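# Fit the sandpaper strip onto the hand sander

## Task

Mount the sandpaper strip on the hand sander by tucking each of its two ends beneath the sander's clamps, with the paper sitting straight and tight against the sander's base on every side.

## Robot and tools

ROBOT. There are two arms, left_arm and right_arm, and each carries a five-finger hand. left_arm has a left hand and right_arm a right hand. In the scene frame the origin is at table height, midway between the arms, with +z up and +x out over the table. left_arm is on the +y side, and image sides do not follow the arm names. The bases stand at about (-0.057, +0.463, 0) m for left_arm and (+0.034, -0.319, 0) m for right_arm.

HAND POINT. Each arm is steered by a hand point that sits 0.05 m in front of the palm. Its +z runs along the straight fingers and its +y points out of the palm. On the right hand +x points across the palm away from the thumb; on the left hand +x points toward the thumb. Straight fingers reach about 0.06-0.07 m past the point. A wrist bracket on the little-finger side can strike things, and with the fingers level the wrist can hang below the point and reach the table first.

THE 28-NUMBER ROW. Both tools that move the robot take rows of 28 numbers, each in [-1, 1], and a row always covers both arms. The order is: left pose dx, dy, dz, rx, ry, rz; left hand little, ring, middle, index, thumb_bend, thumb_turn, force_limit, speed; then the same 14 for the right arm.
- Pose numbers are offsets, not poses. They are measured from the arm's Hand target as it stood when the action or move began, along that Hand target's own axes. 1.0 equals 0.6 m of travel or 180 degrees of turn. rx, ry, rz together form one rotation vector. Every row in an action counts from that same start, so sending the same offset again moves the arm further. Six zeros ask for the current Hand target again. The controller limits each step's commanded orientation to 32 degrees from the measured one.
- Hand numbers are absolute targets. For the fingers and thumb_bend, +1 is straight/open and -1 is curled. For thumb_turn, +1 places the thumb beside the palm and -1 places it opposite the fingers. force_limit maps -1..+1 to about 0..10 N at the fingertip (0..15 N for the two thumb motors). speed rises from near zero at -1 to full at +0.48, and stays full above that. For a gentle grip, close at speed -0.94 or below. To leave a hand unchanged, repeat its last eight sent numbers. If nothing has been sent yet, use hand_measured plus hand_force_limit and hand_speed.

TOOLS.
- execute_actions(actions, cameras): actions is a list of actions. Each action is a list of up to 15 rows, one row per 1/30 s step, and a short list holds its last row. cameras is a list of names, ["all"], or []. An empty actions list returns images by default.
- move(target, speed, blend, stop_force, zero, blocking, cameras): target is one row, or a list of up to 15 rows. Each row's offsets count from the same starting Hand targets. speed is in m/s, from 0.002 to 3.6 with a default of 0.25, and turning is capped at twice that in rad/s. blend is a corner radius in m; the default 0 stops at each target. stop_force (3 to 120 N, shared by both arms) ends an arm's path when its wrist sensor feels that much push against the motion. zero (default true) re-zeroes before the move. blocking=false returns after about 0.5 s and cannot be combined with stop_force. Every path is straight, avoids nothing, and lasts between 0.5 s and 10 s.
- wait(seconds 0-10, cameras): the robot holds its last command.
- stop(cameras): brakes a running move.
- zoom_image(camera, region [x0,y0,x1,y1] in pixels, at most 504x504): gives a closer look at the newest image from that camera.
- show_instructions(): shows the reference images.
- zero_wrist_force(arm): makes the current wrist reading the new zero.
- finished_scene(scene): ends the scene, scene is 1 or 2, and cannot be undone.

CAMERAS: cam_high, cam_low, cam_end_a, cam_end_b, cam_far (896x504), and cam_left_wrist and cam_right_wrist (672x504, fisheye).

RESULTS. Hand positions (m), quat_wxyz orientations and velocities are given in each arm's own base frame. "Hand target" is the last commanded pose after clipping, and the next offsets start from it. The hand point often settles a little short of it; close that gap by sending the missing distance. hand_measured, hand_stopped_by (moving, target, force, stalled, fault) and hand_load_n (N, positive when pushed open) list six values in motor order. Wrist force and torque are in the end effector's axes. A push from a surface shows as force into the arm, and a third line gives the peak since the last reading. A move adds a line whose word is done, off_target, moving, held or fault. limits=paced means a pose was clipped, and limits=held means steps were withheld. done does not prove there was no contact. MOTOR HOT appears at 70 °C; at 85 °C the arm brakes for 30-60 s.

AVOID. The arms are stiff, so a target even slightly past a solid contact can trigger a fault stop. A fault stop lasts 10 s and comes from a net outside force of about 150 N or a joint torque at its limit (the wrist joints allow 25.7 N m). Pressing or hitting one arm against the other can fail the scene; the clearance check between arms does not stop fingers. Moving fast raises impact force. Keep paths away from an arm's own base, and press slowly, using a modest stop_force.

Each tool is called in YAML: its name, and indented under it one key for each argument.

Reference images:

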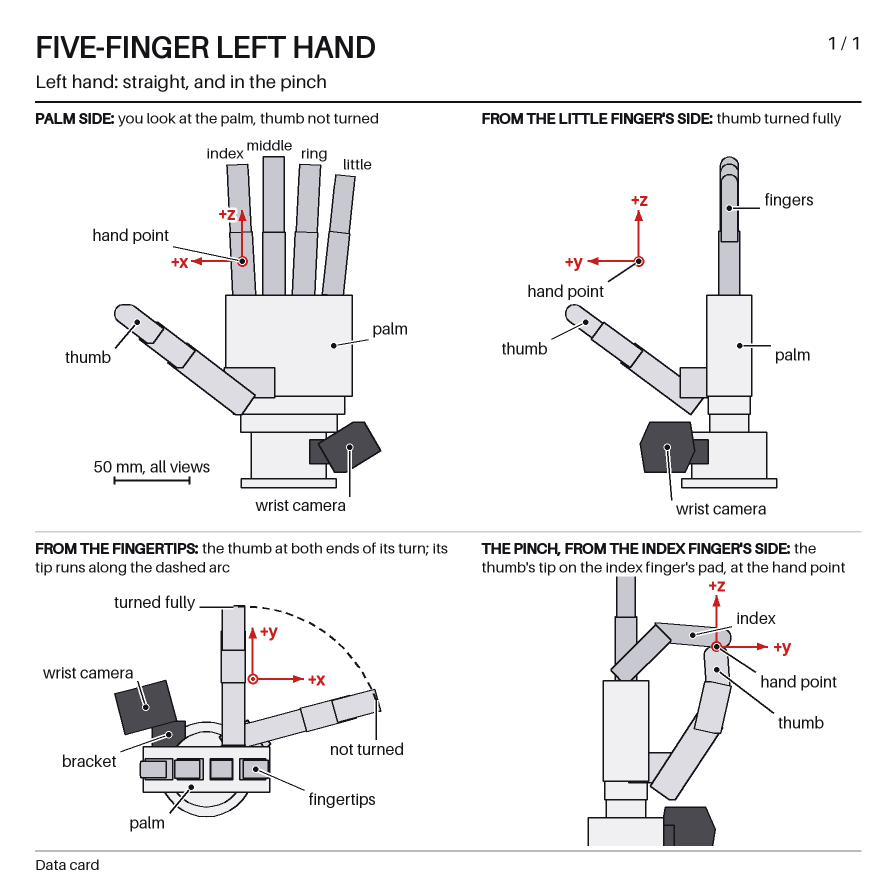

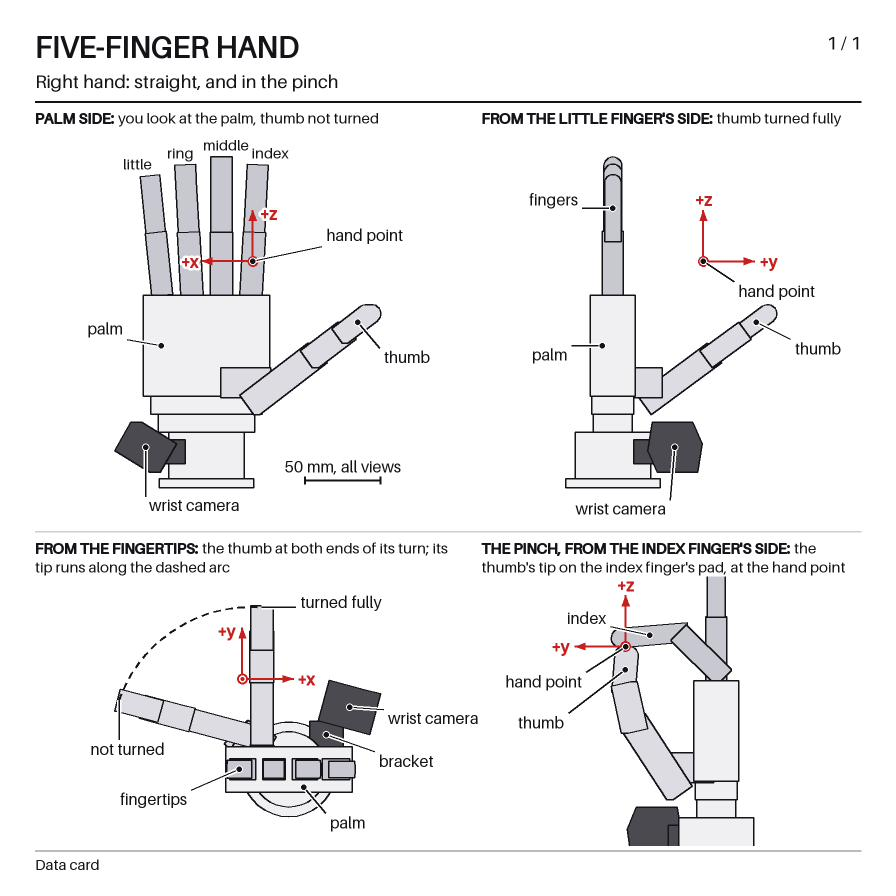

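## Session

execute_actions:
  actions: []

Scene clock: 0.00 s.
left_arm: end_effector_position=(+0.4685, -0.0221, +0.1387) hand_measured=(+1.000, +1.000, +1.000, +1.000, +1.000, +1.000) hand_load_n=(+0.0, +0.0, +0.0, +0.0, +0.0, +0.0) hand_stopped_by=(target, target, target, target, target, target) hand_force_limit=0.00 hand_speed=-0.80 end_effector_quat_wxyz=(+0.058, +0.685, -0.705, +0.173) | right_arm: end_effector_position=(+0.1904, +0.2294, +0.2413) hand_measured=(+1.000, +1.000, +1.000, +1.000, +1.000, +1.000) hand_load_n=(+0.0, +0.0, +0.0, +0.0, +0.0, +0.0) hand_stopped_by=(target, target, target, target, target, target) hand_force_limit=0.00 hand_speed=-0.80 end_effector_quat_wxyz=(+0.261, +0.468, +0.696, -0.477)
Joint positions: left_arm=[3.59 -2.112 -1.433 1.976 -1.203 3.618] | right_arm=[0.991 -1.012 1.766 1.92 2.013 0.879]
Joint velocities: within noise
Joint torques (N m): no reading
Wrist force (N): no reading
Wrist torque (N m): no reading
Wrist force, peak (N): no reading
Hand target: left_arm +0.4685, -0.0221, +0.1387; +0.058, +0.685, -0.705, +0.173 | right_arm +0.1904, +0.2294, +0.2413; +0.261, +0.468, +0.696, -0.477

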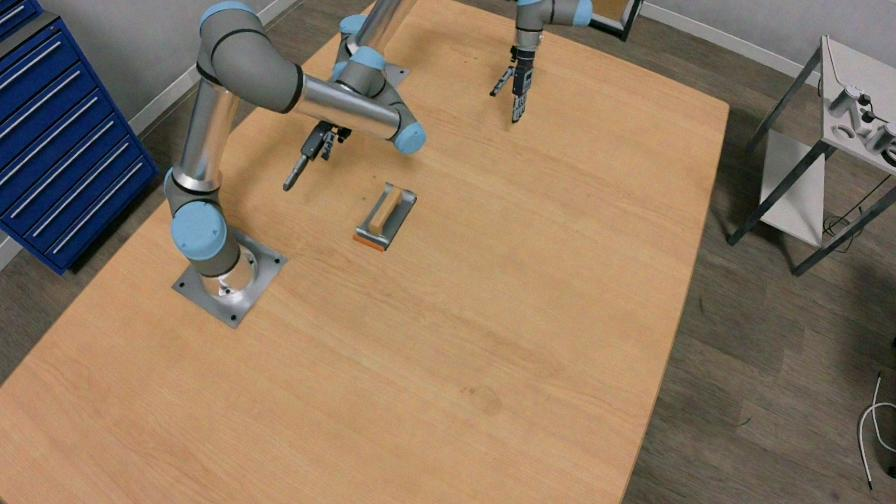

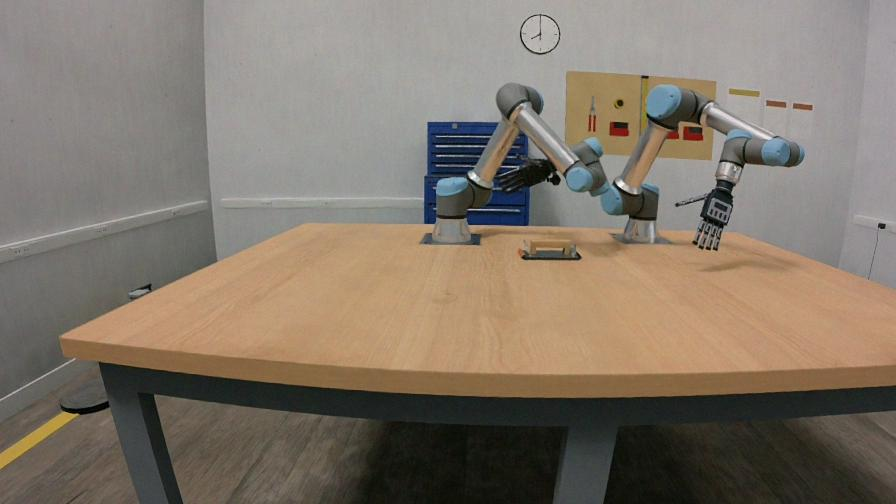

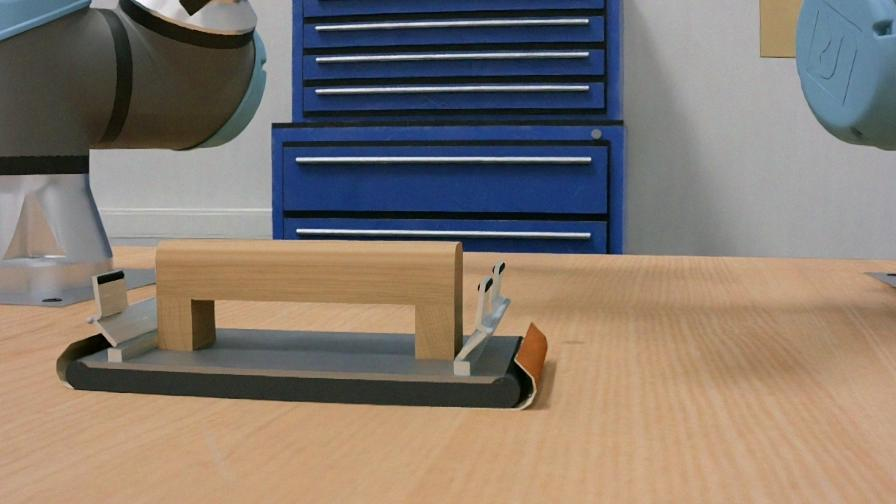

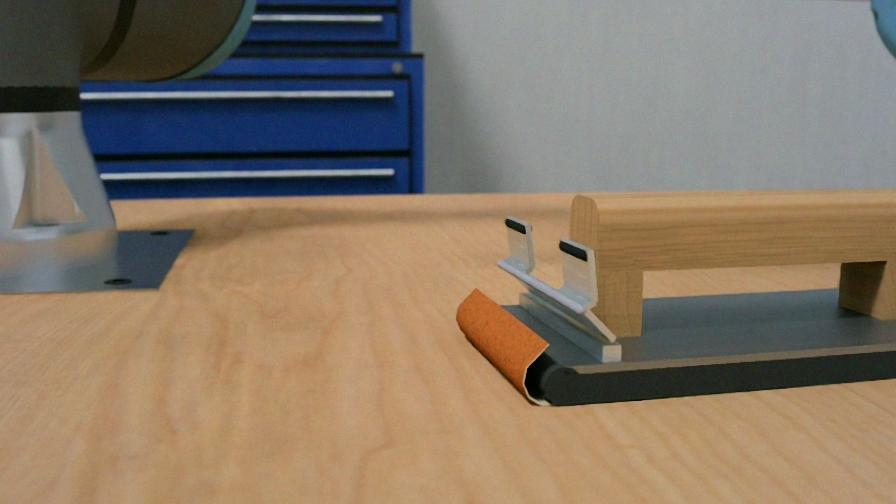

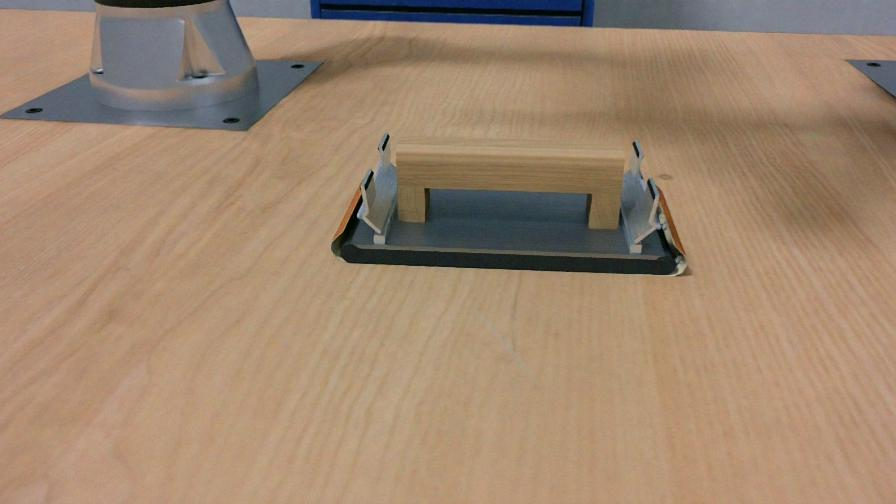

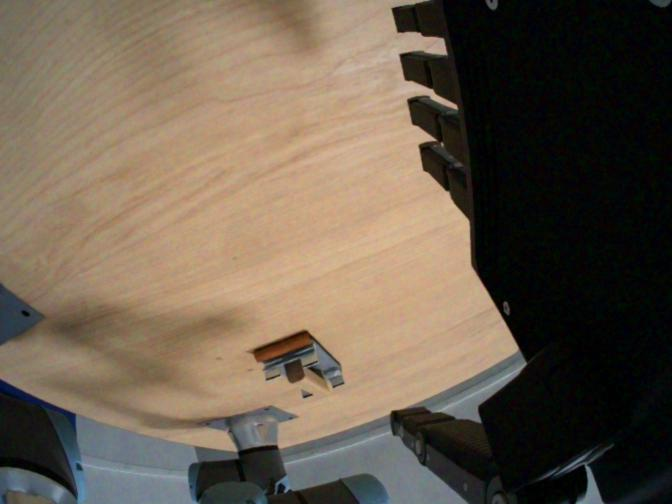

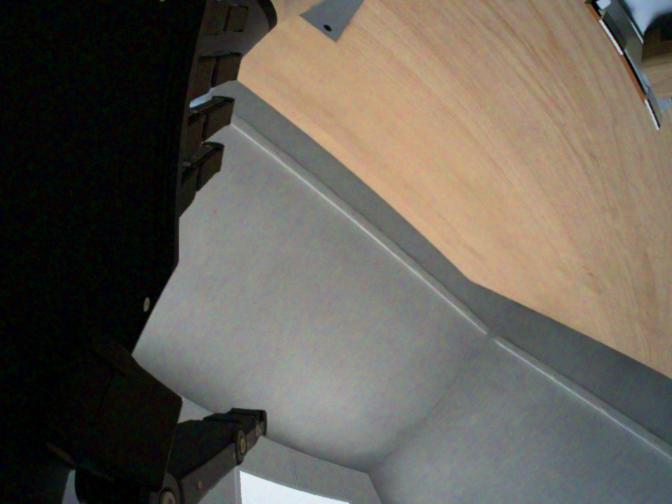

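zoom_image:
  camera: "cam_far"
  region: [300, 110, 720, 300]

zoom_image:
  camera: "cam_high"
  region: [330, 170, 450, 260]

zoom_image:
  camera: "cam_end_b"
  region: [430, 180, 680, 420]

zoom_image:
  camera: "cam_end_a"
  region: [30, 230, 230, 420]

zoom_image:
  camera: "cam_end_a"
  region: [400, 230, 600, 420]

zoom_image:
  camera: "cam_low"
  region: [500, 225, 600, 275]

Scaled by 1.200 from the camera's 896x504 image, which has a finer 1280x720 frame.

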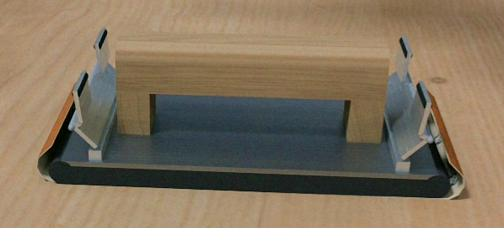

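Scaled by 4.200 from the camera's 896x504 image, which has a finer 1280x720 frame.

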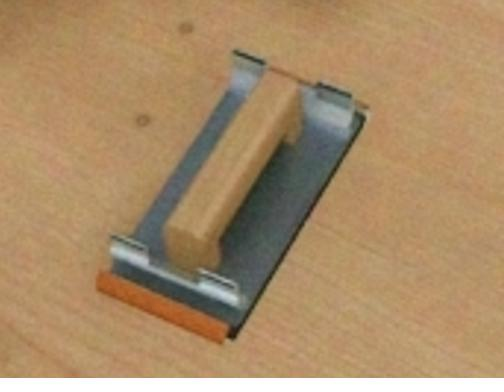

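Scaled by 2.016 from the camera's 896x504 image, which has a finer 1280x720 frame.

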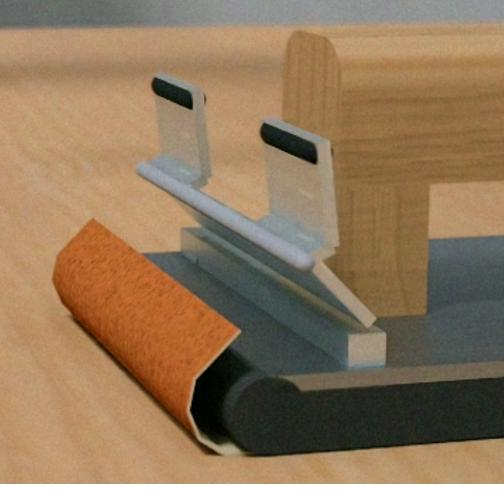

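Scaled by 2.520 from the camera's 896x504 image, which has a finer 1280x720 frame.

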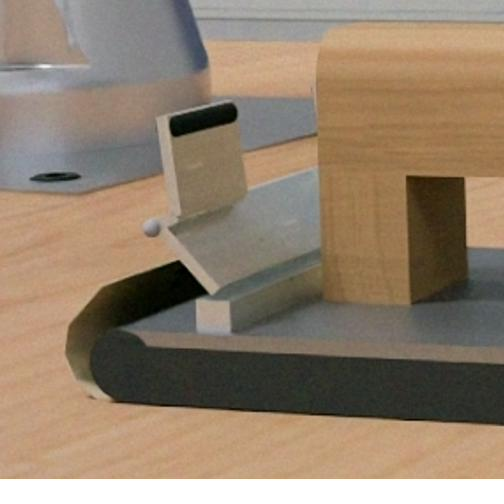

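Scaled by 2.520 from the camera's 896x504 image, which has a finer 1280x720 frame.

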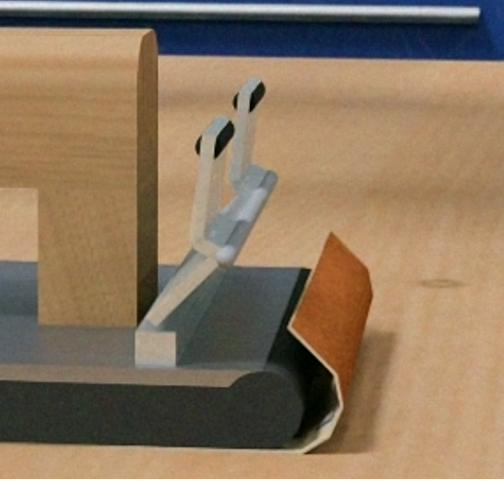

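Scaled by 5.040 from the camera's 896x504 image, which has a finer 1280x720 frame.

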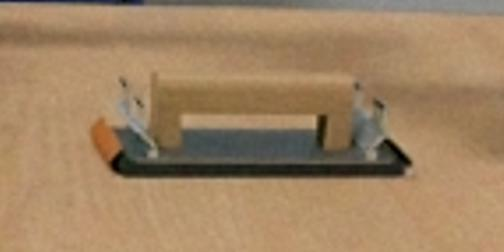

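move:
  target: [0,0,0,0,0,0,1,1,1,1,1,1,0,-0.8,-0.082,0.263,-0.022,-0.363,0.1535,-0.388,1,1,1,1,1,1,0,-0.8]
  speed: 0.3

move:
  target: [0.539,0.105,0.057,0.0534,-0.122,-0.558,1,1,1,1,1,1,0,-0.8,0,0,0,0,0,0,1,1,1,1,1,1,0,-0.8]
  speed: 0.3
  cameras: ["all"]

Scene clock: 143.77 s.
left_arm: end_effector_position=(+0.4685, -0.0221, +0.1387) hand_measured=(+1.000, +1.000, +1.000, +1.000, +1.000, +1.000) hand_load_n=(+0.0, +0.0, +0.0, +0.0, +0.0, +0.0) hand_stopped_by=(target, target, target, target, target, target) hand_force_limit=0.00 hand_speed=-0.80 end_effector_quat_wxyz=(+0.058, +0.685, -0.705, +0.173) | right_arm: end_effector_position=(+0.3546, +0.2382, +0.2202) hand_measured=(+1.000, +1.000, +1.000, +1.000, +1.000, +1.000) hand_load_n=(+0.0, +0.0, +0.0, +0.0, +0.0, +0.0) hand_stopped_by=(target, target, target, target, target, target) hand_force_limit=0.00 hand_speed=-0.80 end_effector_quat_wxyz=(+0.000, -0.100, +0.995, +0.000)
Joint positions: left_arm=[3.59 -2.112 -1.433 1.976 -1.203 3.618] | right_arm=[0.115 -1.388 1.672 1.287 1.571 -1.656]
Joint torques (N m): left_arm=[1.04 34.81 15.99 -2.74 0.21 -0.39] | right_arm=[-14.37 -11.53 -31.15 5.03 -1.77 -1.24]
Wrist force (N): left_arm=[0.0 -0.1 -0.1] | right_arm=[3.1 0.3 -1.1]
Wrist torque (N m): left_arm=[-0.02 0.01 0.00] | right_arm=[0.11 -0.30 0.26]
Wrist force, peak (N): left_arm=[0.0 0.0 0.4] | right_arm=[3.3 -0.7 -1.6]
Hand target: left_arm +0.4685, -0.0221, +0.1387; +0.058, +0.685, -0.705, +0.173 | right_arm +0.3546, +0.2382, +0.2202; +0.000, -0.100, +0.995, +0.000
Off the commanded pose: left_arm 0.000 m, 0 deg | right_arm 0.000 m, 0 deg.
move: done

Scene clock: 147.63 s.
left_arm: end_effector_position=(+0.3944, -0.3391, +0.1995) hand_measured=(+1.000, +1.000, +1.000, +1.000, +1.000, +1.000) hand_load_n=(+0.0, +0.0, -0.5, +0.0, +0.0, +0.0) hand_stopped_by=(target, target, target, target, target, target) hand_force_limit=0.00 hand_speed=-0.80 end_effector_quat_wxyz=(+0.000, +0.996, +0.088, +0.001) | right_arm: end_effector_position=(+0.3546, +0.2382, +0.2202) hand_measured=(+1.000, +1.000, +1.000, +1.000, +1.000, +1.000) hand_load_n=(+0.0, +0.0, +0.0, +0.0, +0.0, +0.0) hand_stopped_by=(target, target, target, target, target, target) hand_force_limit=0.00 hand_speed=-0.80 end_effector_quat_wxyz=(+0.000, -0.100, +0.995, +0.000)
Joint positions: left_arm=[2.76 -1.948 -1.473 1.851 -1.571 1.013] | right_arm=[0.115 -1.388 1.672 1.287 1.571 -1.656]
Joint torques (N m): left_arm=[-6.31 21.38 26.38 -4.55 -1.29 -2.11] | right_arm=[-13.83 -12.24 -30.98 5.11 -1.82 -1.23]
Wrist force (N): left_arm=[0.1 0.3 0.1] | right_arm=[3.3 -0.1 -1.3]
Wrist torque (N m): left_arm=[0.07 0.03 0.01] | right_arm=[0.08 -0.33 0.26]
Wrist force, peak (N): left_arm=[-0.1 0.8 0.1] | right_arm=[3.6 0.2 -1.5]
Hand target: left_arm +0.3944, -0.3392, +0.1995; +0.000, +0.996, +0.088, +0.001 | right_arm +0.3546, +0.2382, +0.2202; +0.000, -0.100, +0.995, +0.000
Off the commanded pose: left_arm 0.000 m, 0 deg | right_arm 0.000 m, 0 deg.
move: done

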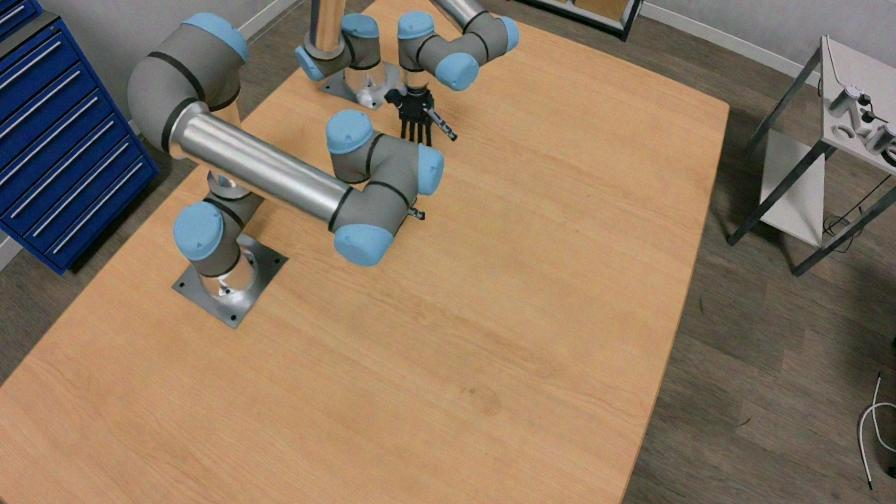

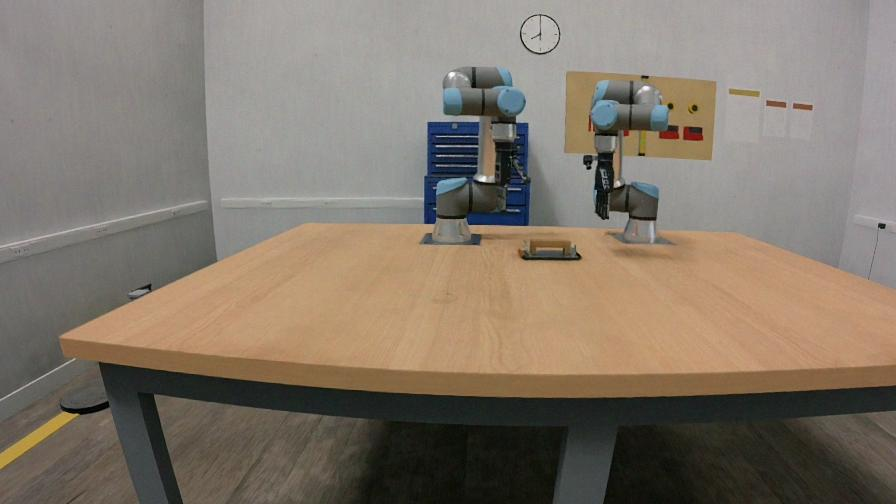

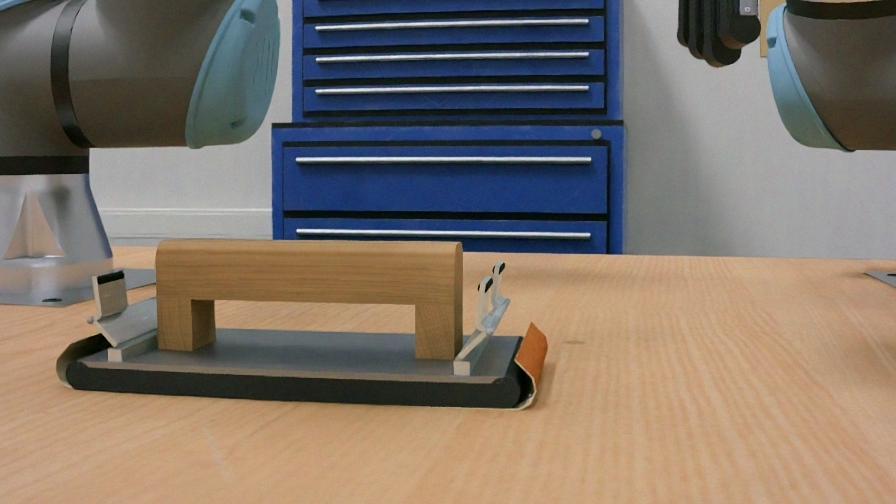

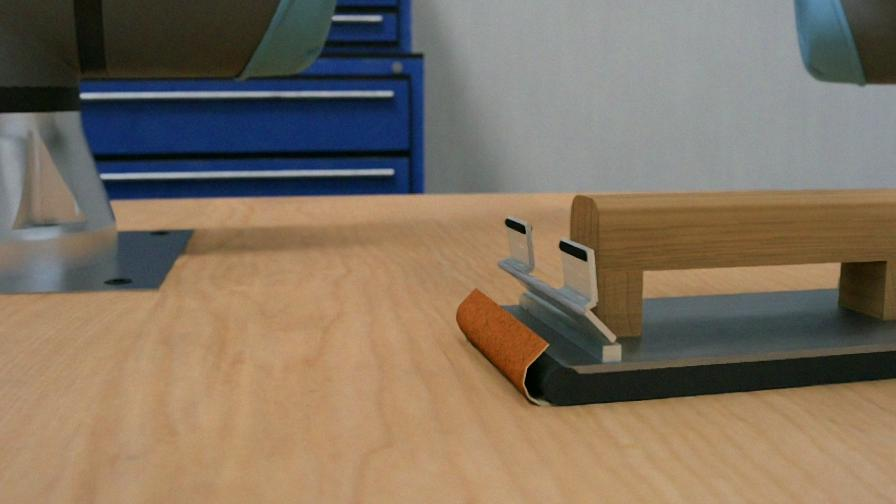

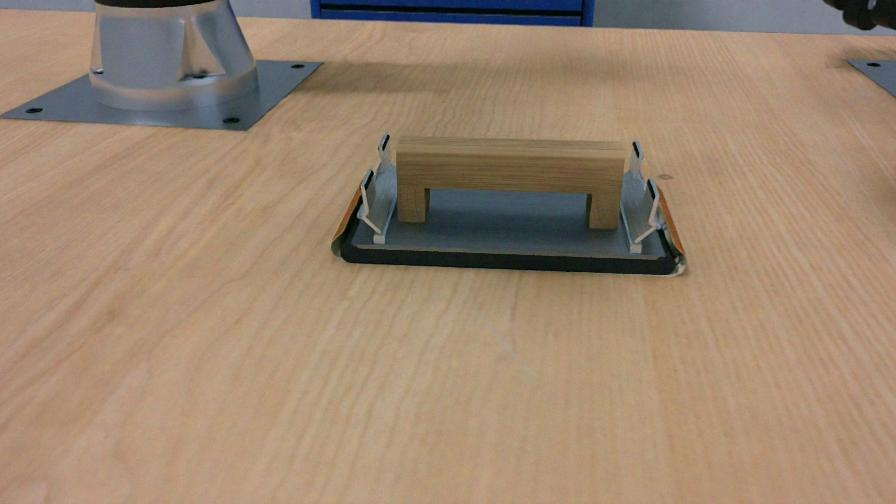

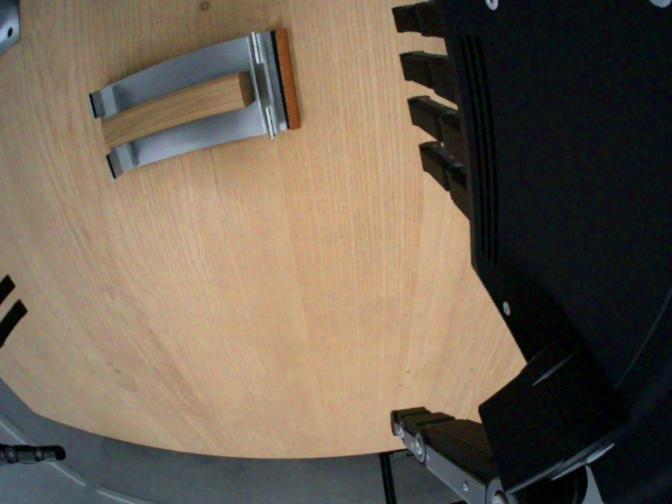

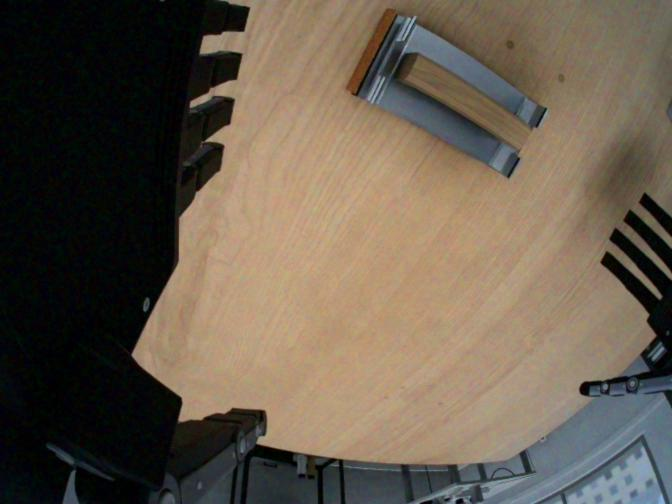

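move:
  target: [0.0015,0.109,0.05,0,0,0.051,1,1,1,1,1,1,0,-0.8,0.025,0,0.033,0,0,0.051,1,1,1,1,1,1,0,-0.8]
  cameras: ["all"]

Scene clock: 207.43 s.
left_arm: end_effector_position=(+0.4068, -0.4033, +0.1696) hand_measured=(+1.000, +1.000, +1.000, +1.000, +1.000, +1.000) hand_load_n=(+0.0, +0.0, +0.0, +0.0, +0.0, +0.0) hand_stopped_by=(target, target, target, target, target, target) hand_force_limit=0.00 hand_speed=-0.80 end_effector_quat_wxyz=(+0.000, +1.000, +0.008, +0.001) end_effector_velocity=(+0.001, -0.001, +0.000) end_effector_angular_velocity=(+0.000, +0.000, +0.000) | right_arm: end_effector_position=(+0.3400, +0.2353, +0.2004) hand_measured=(+1.000, +1.000, +1.000, +1.000, +1.000, +1.000) hand_load_n=(+0.0, +0.0, +0.0, +0.0, +0.0, +0.0) hand_stopped_by=(target, target, target, target, target, target) hand_force_limit=0.00 hand_speed=-0.80 end_effector_quat_wxyz=(+0.000, -0.020, +1.000, +0.000)
Joint positions: left_arm=[2.665 -2.097 -1.328 1.857 -1.571 1.077] | right_arm=[0.126 -1.425 1.77 1.227 1.571 -1.485]
Joint velocities: left_arm=[-0.001 -0.004 0.005 -0.001 0 -0.001] | right_arm=[within noise]
Joint torques (N m): left_arm=[-6.47 26.15 25.37 -4.55 -1.38 1.57] | right_arm=[13.74 -35.59 -3.96 0.22 1.95 1.6]
Wrist force (N): left_arm=[0.0 0.4 0.4] | right_arm=[3.0 0.2 -1.3]
Wrist torque (N m): left_arm=[0.04 0.05 -0.11] | right_arm=[0.10 -0.26 0.13]
Wrist force, peak (N): left_arm=[0.3 0.7 0.7] | right_arm=[3.7 -0.1 -1.4]
Hand target: left_arm +0.4068, -0.4034, +0.1695; +0.000, +1.000, +0.008, +0.001 | right_arm +0.3399, +0.2353, +0.2004; +0.000, -0.020, +1.000, +0.000
Off the commanded pose: left_arm 0.000 m, 0 deg | right_arm 0.000 m, 0 deg.
move: done

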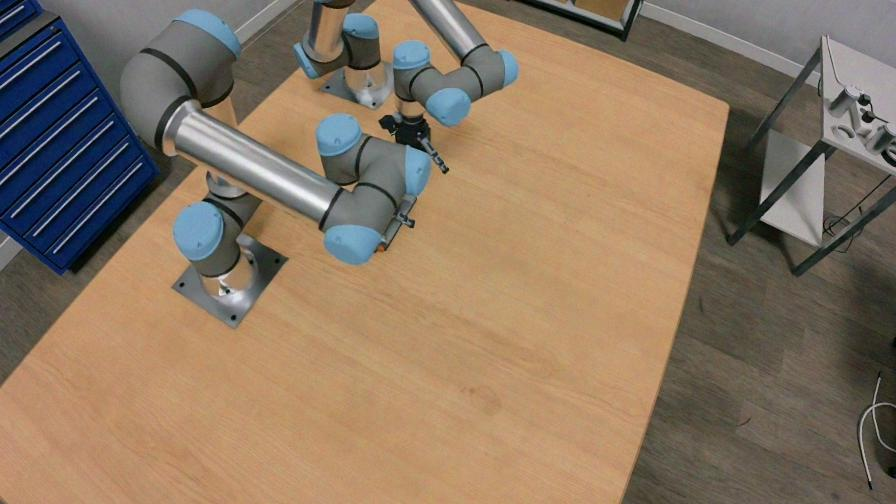

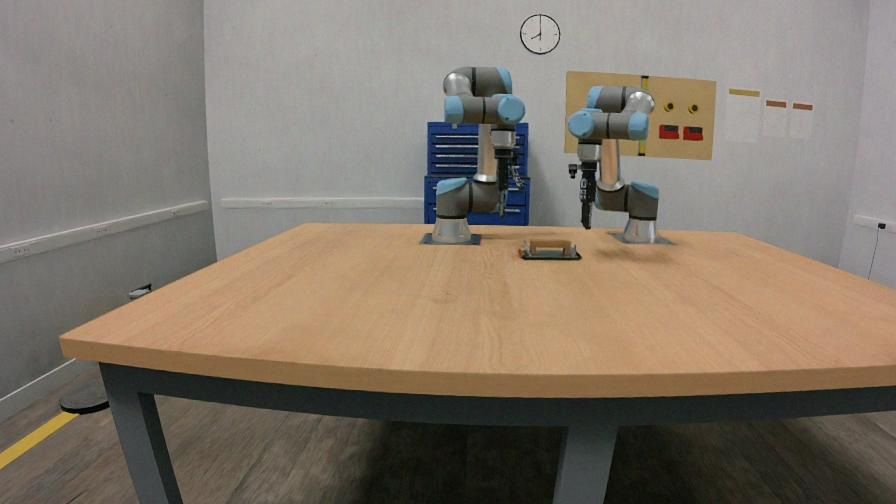

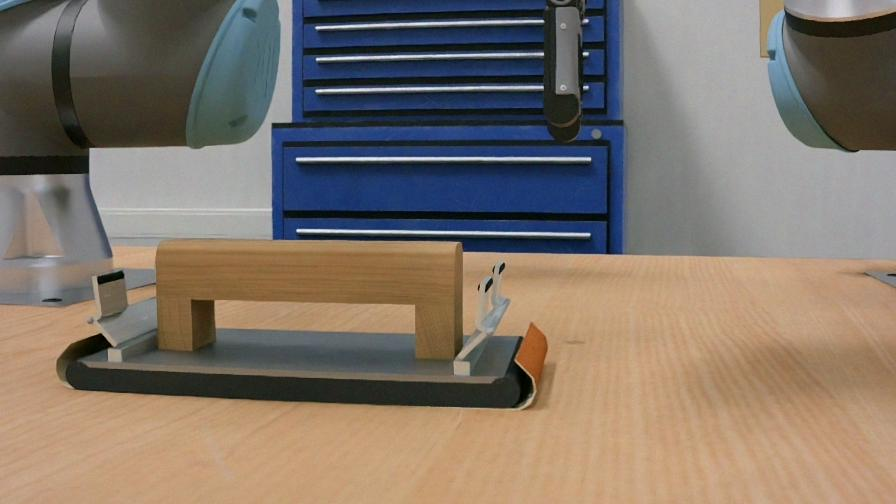

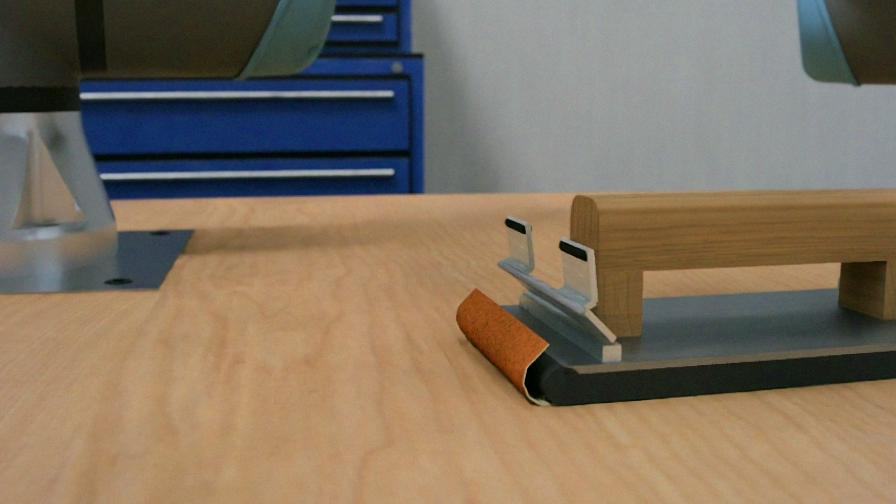

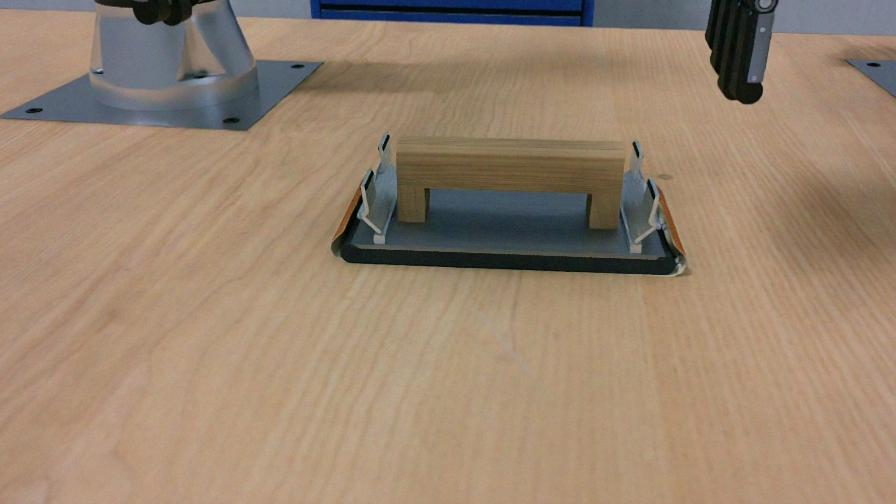

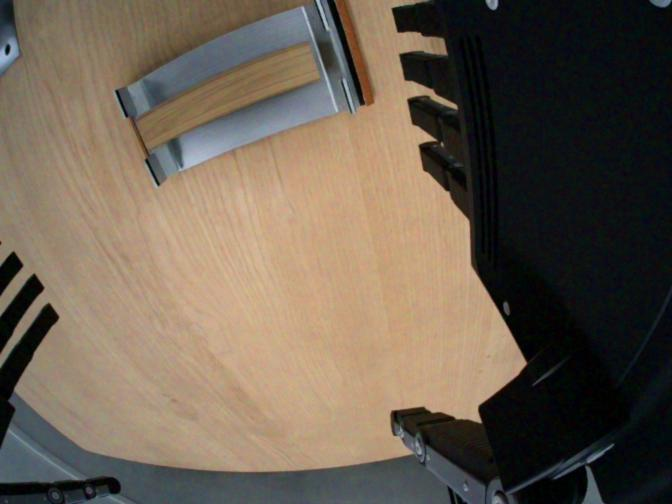

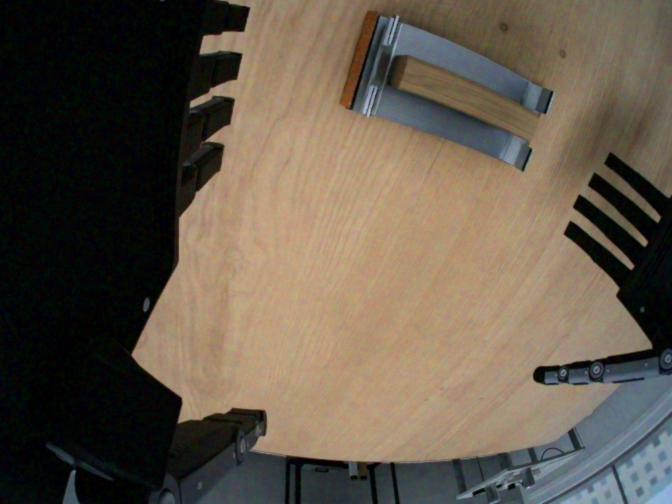

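move:
  target: [0,0,0.1,0,0,0,1,1,1,1,1,1,0,-0.8,0,0,0,0,0,0,1,1,1,1,1,1,0,-0.8]
  cameras: ["cam_end_a","cam_end_b","cam_far","cam_left_wrist"]

zoom_image:
  camera: "cam_far"
  region: [560, 110, 800, 300]

Scene clock: 220.00 s.
left_arm: end_effector_position=(+0.4069, -0.4034, +0.1097) hand_measured=(+1.000, +1.000, +1.000, +1.000, +1.000, +1.000) hand_load_n=(+0.0, -0.5, +0.0, +0.0, +0.0, +0.0) hand_stopped_by=(target, target, target, target, target, target) hand_force_limit=0.00 hand_speed=-0.80 end_effector_quat_wxyz=(+0.000, +1.000, +0.008, +0.001) | right_arm: end_effector_position=(+0.3399, +0.2353, +0.2004) hand_measured=(+1.000, +1.000, +1.000, +1.000, +1.000, +1.000) hand_load_n=(+0.0, +0.0, +0.0, +0.0, +0.0, +0.0) hand_stopped_by=(target, target, target, target, target, target) hand_force_limit=0.00 hand_speed=-0.80 end_effector_quat_wxyz=(+0.000, -0.020, +1.000, +0.000)
Joint positions: left_arm=[2.665 -2.147 -1.411 1.989 -1.571 1.077] | right_arm=[0.126 -1.425 1.77 1.227 1.571 -1.485]
Joint torques (N m): left_arm=[5.44 27.77 7.87 -0.7 1.17 -1.32] | right_arm=[13.48 -35.94 -4.72 0.22 1.78 1.43]
Wrist force (N): left_arm=[-0.1 0.2 0.0] | right_arm=[3.2 0.2 -1.1]
Wrist torque (N m): left_arm=[0.05 0.05 -0.10] | right_arm=[0.09 -0.30 0.14]
Wrist force, peak (N): left_arm=[-0.2 0.2 0.8] | right_arm=[3.5 0.4 -1.6]
Hand target: left_arm +0.4069, -0.4034, +0.1095; +0.000, +1.000, +0.008, +0.001 | right_arm +0.3399, +0.2353, +0.2004; +0.000, -0.020, +1.000, +0.000
Off the commanded pose: left_arm 0.000 m, 0 deg | right_arm 0.000 m, 0 deg.
move: done
Images, in order (width x height): cam_end_a 896x504, cam_end_b 896x504, cam_far 896x504, cam_left_wrist 672x504.

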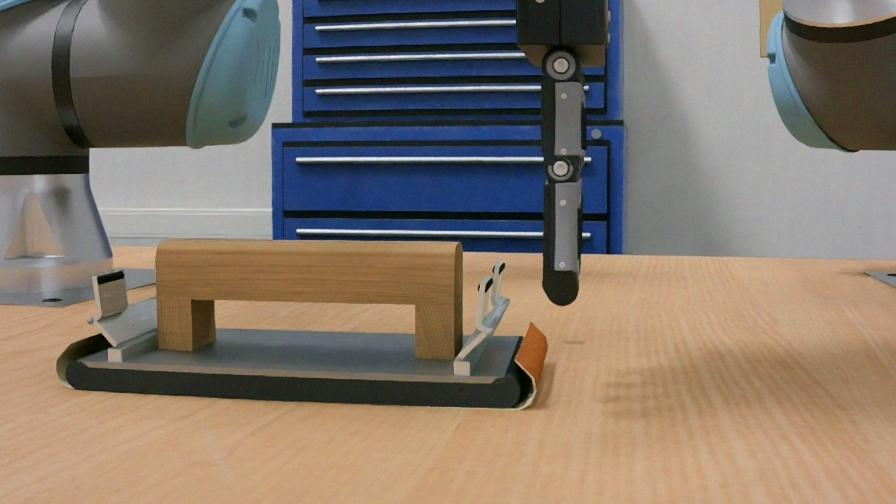

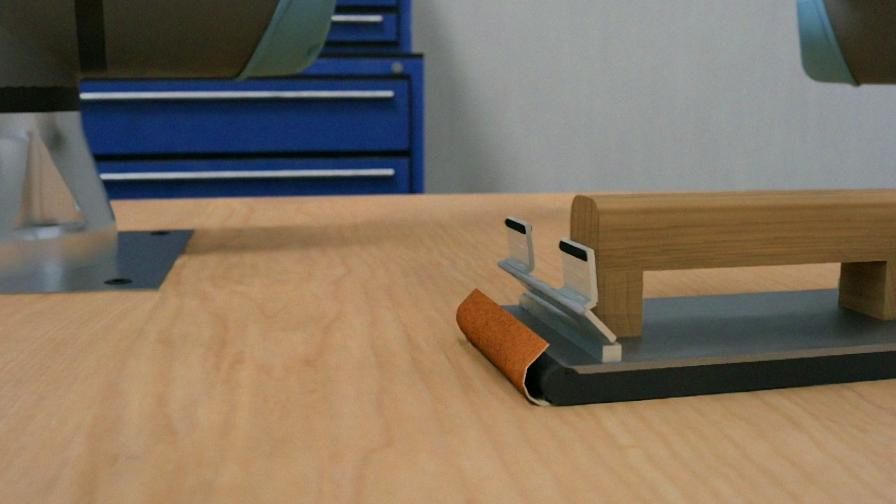

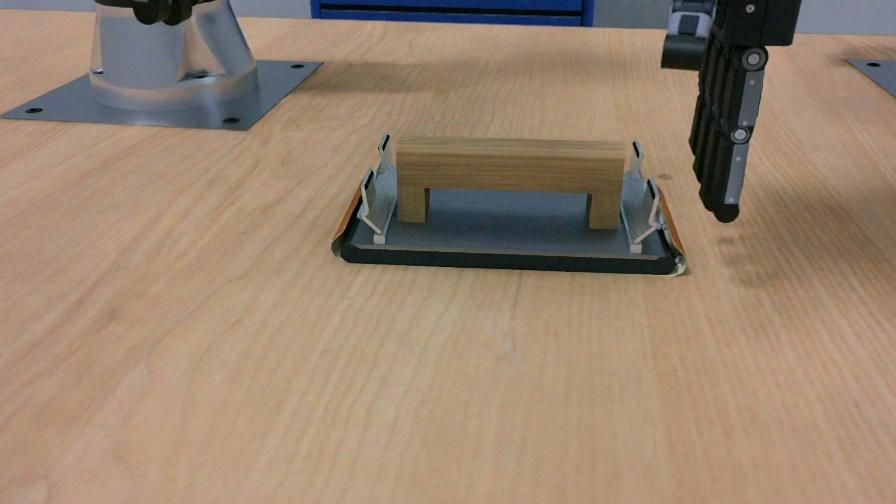

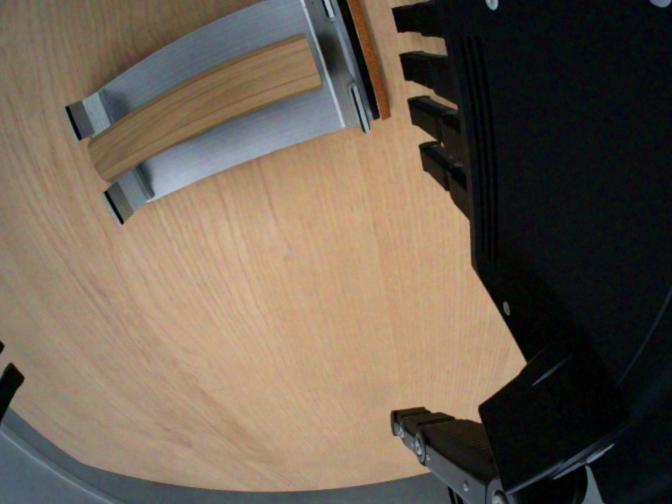

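Scaled by 2.100 from the camera's 896x504 image, which has a finer 1280x720 frame.

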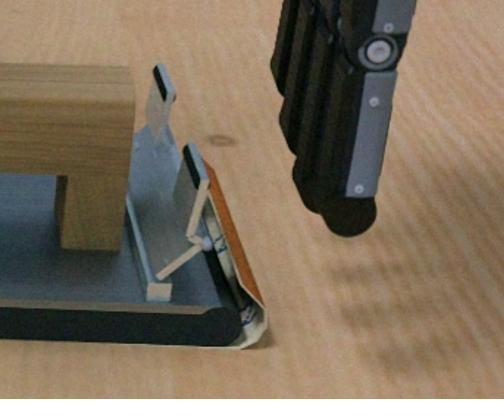

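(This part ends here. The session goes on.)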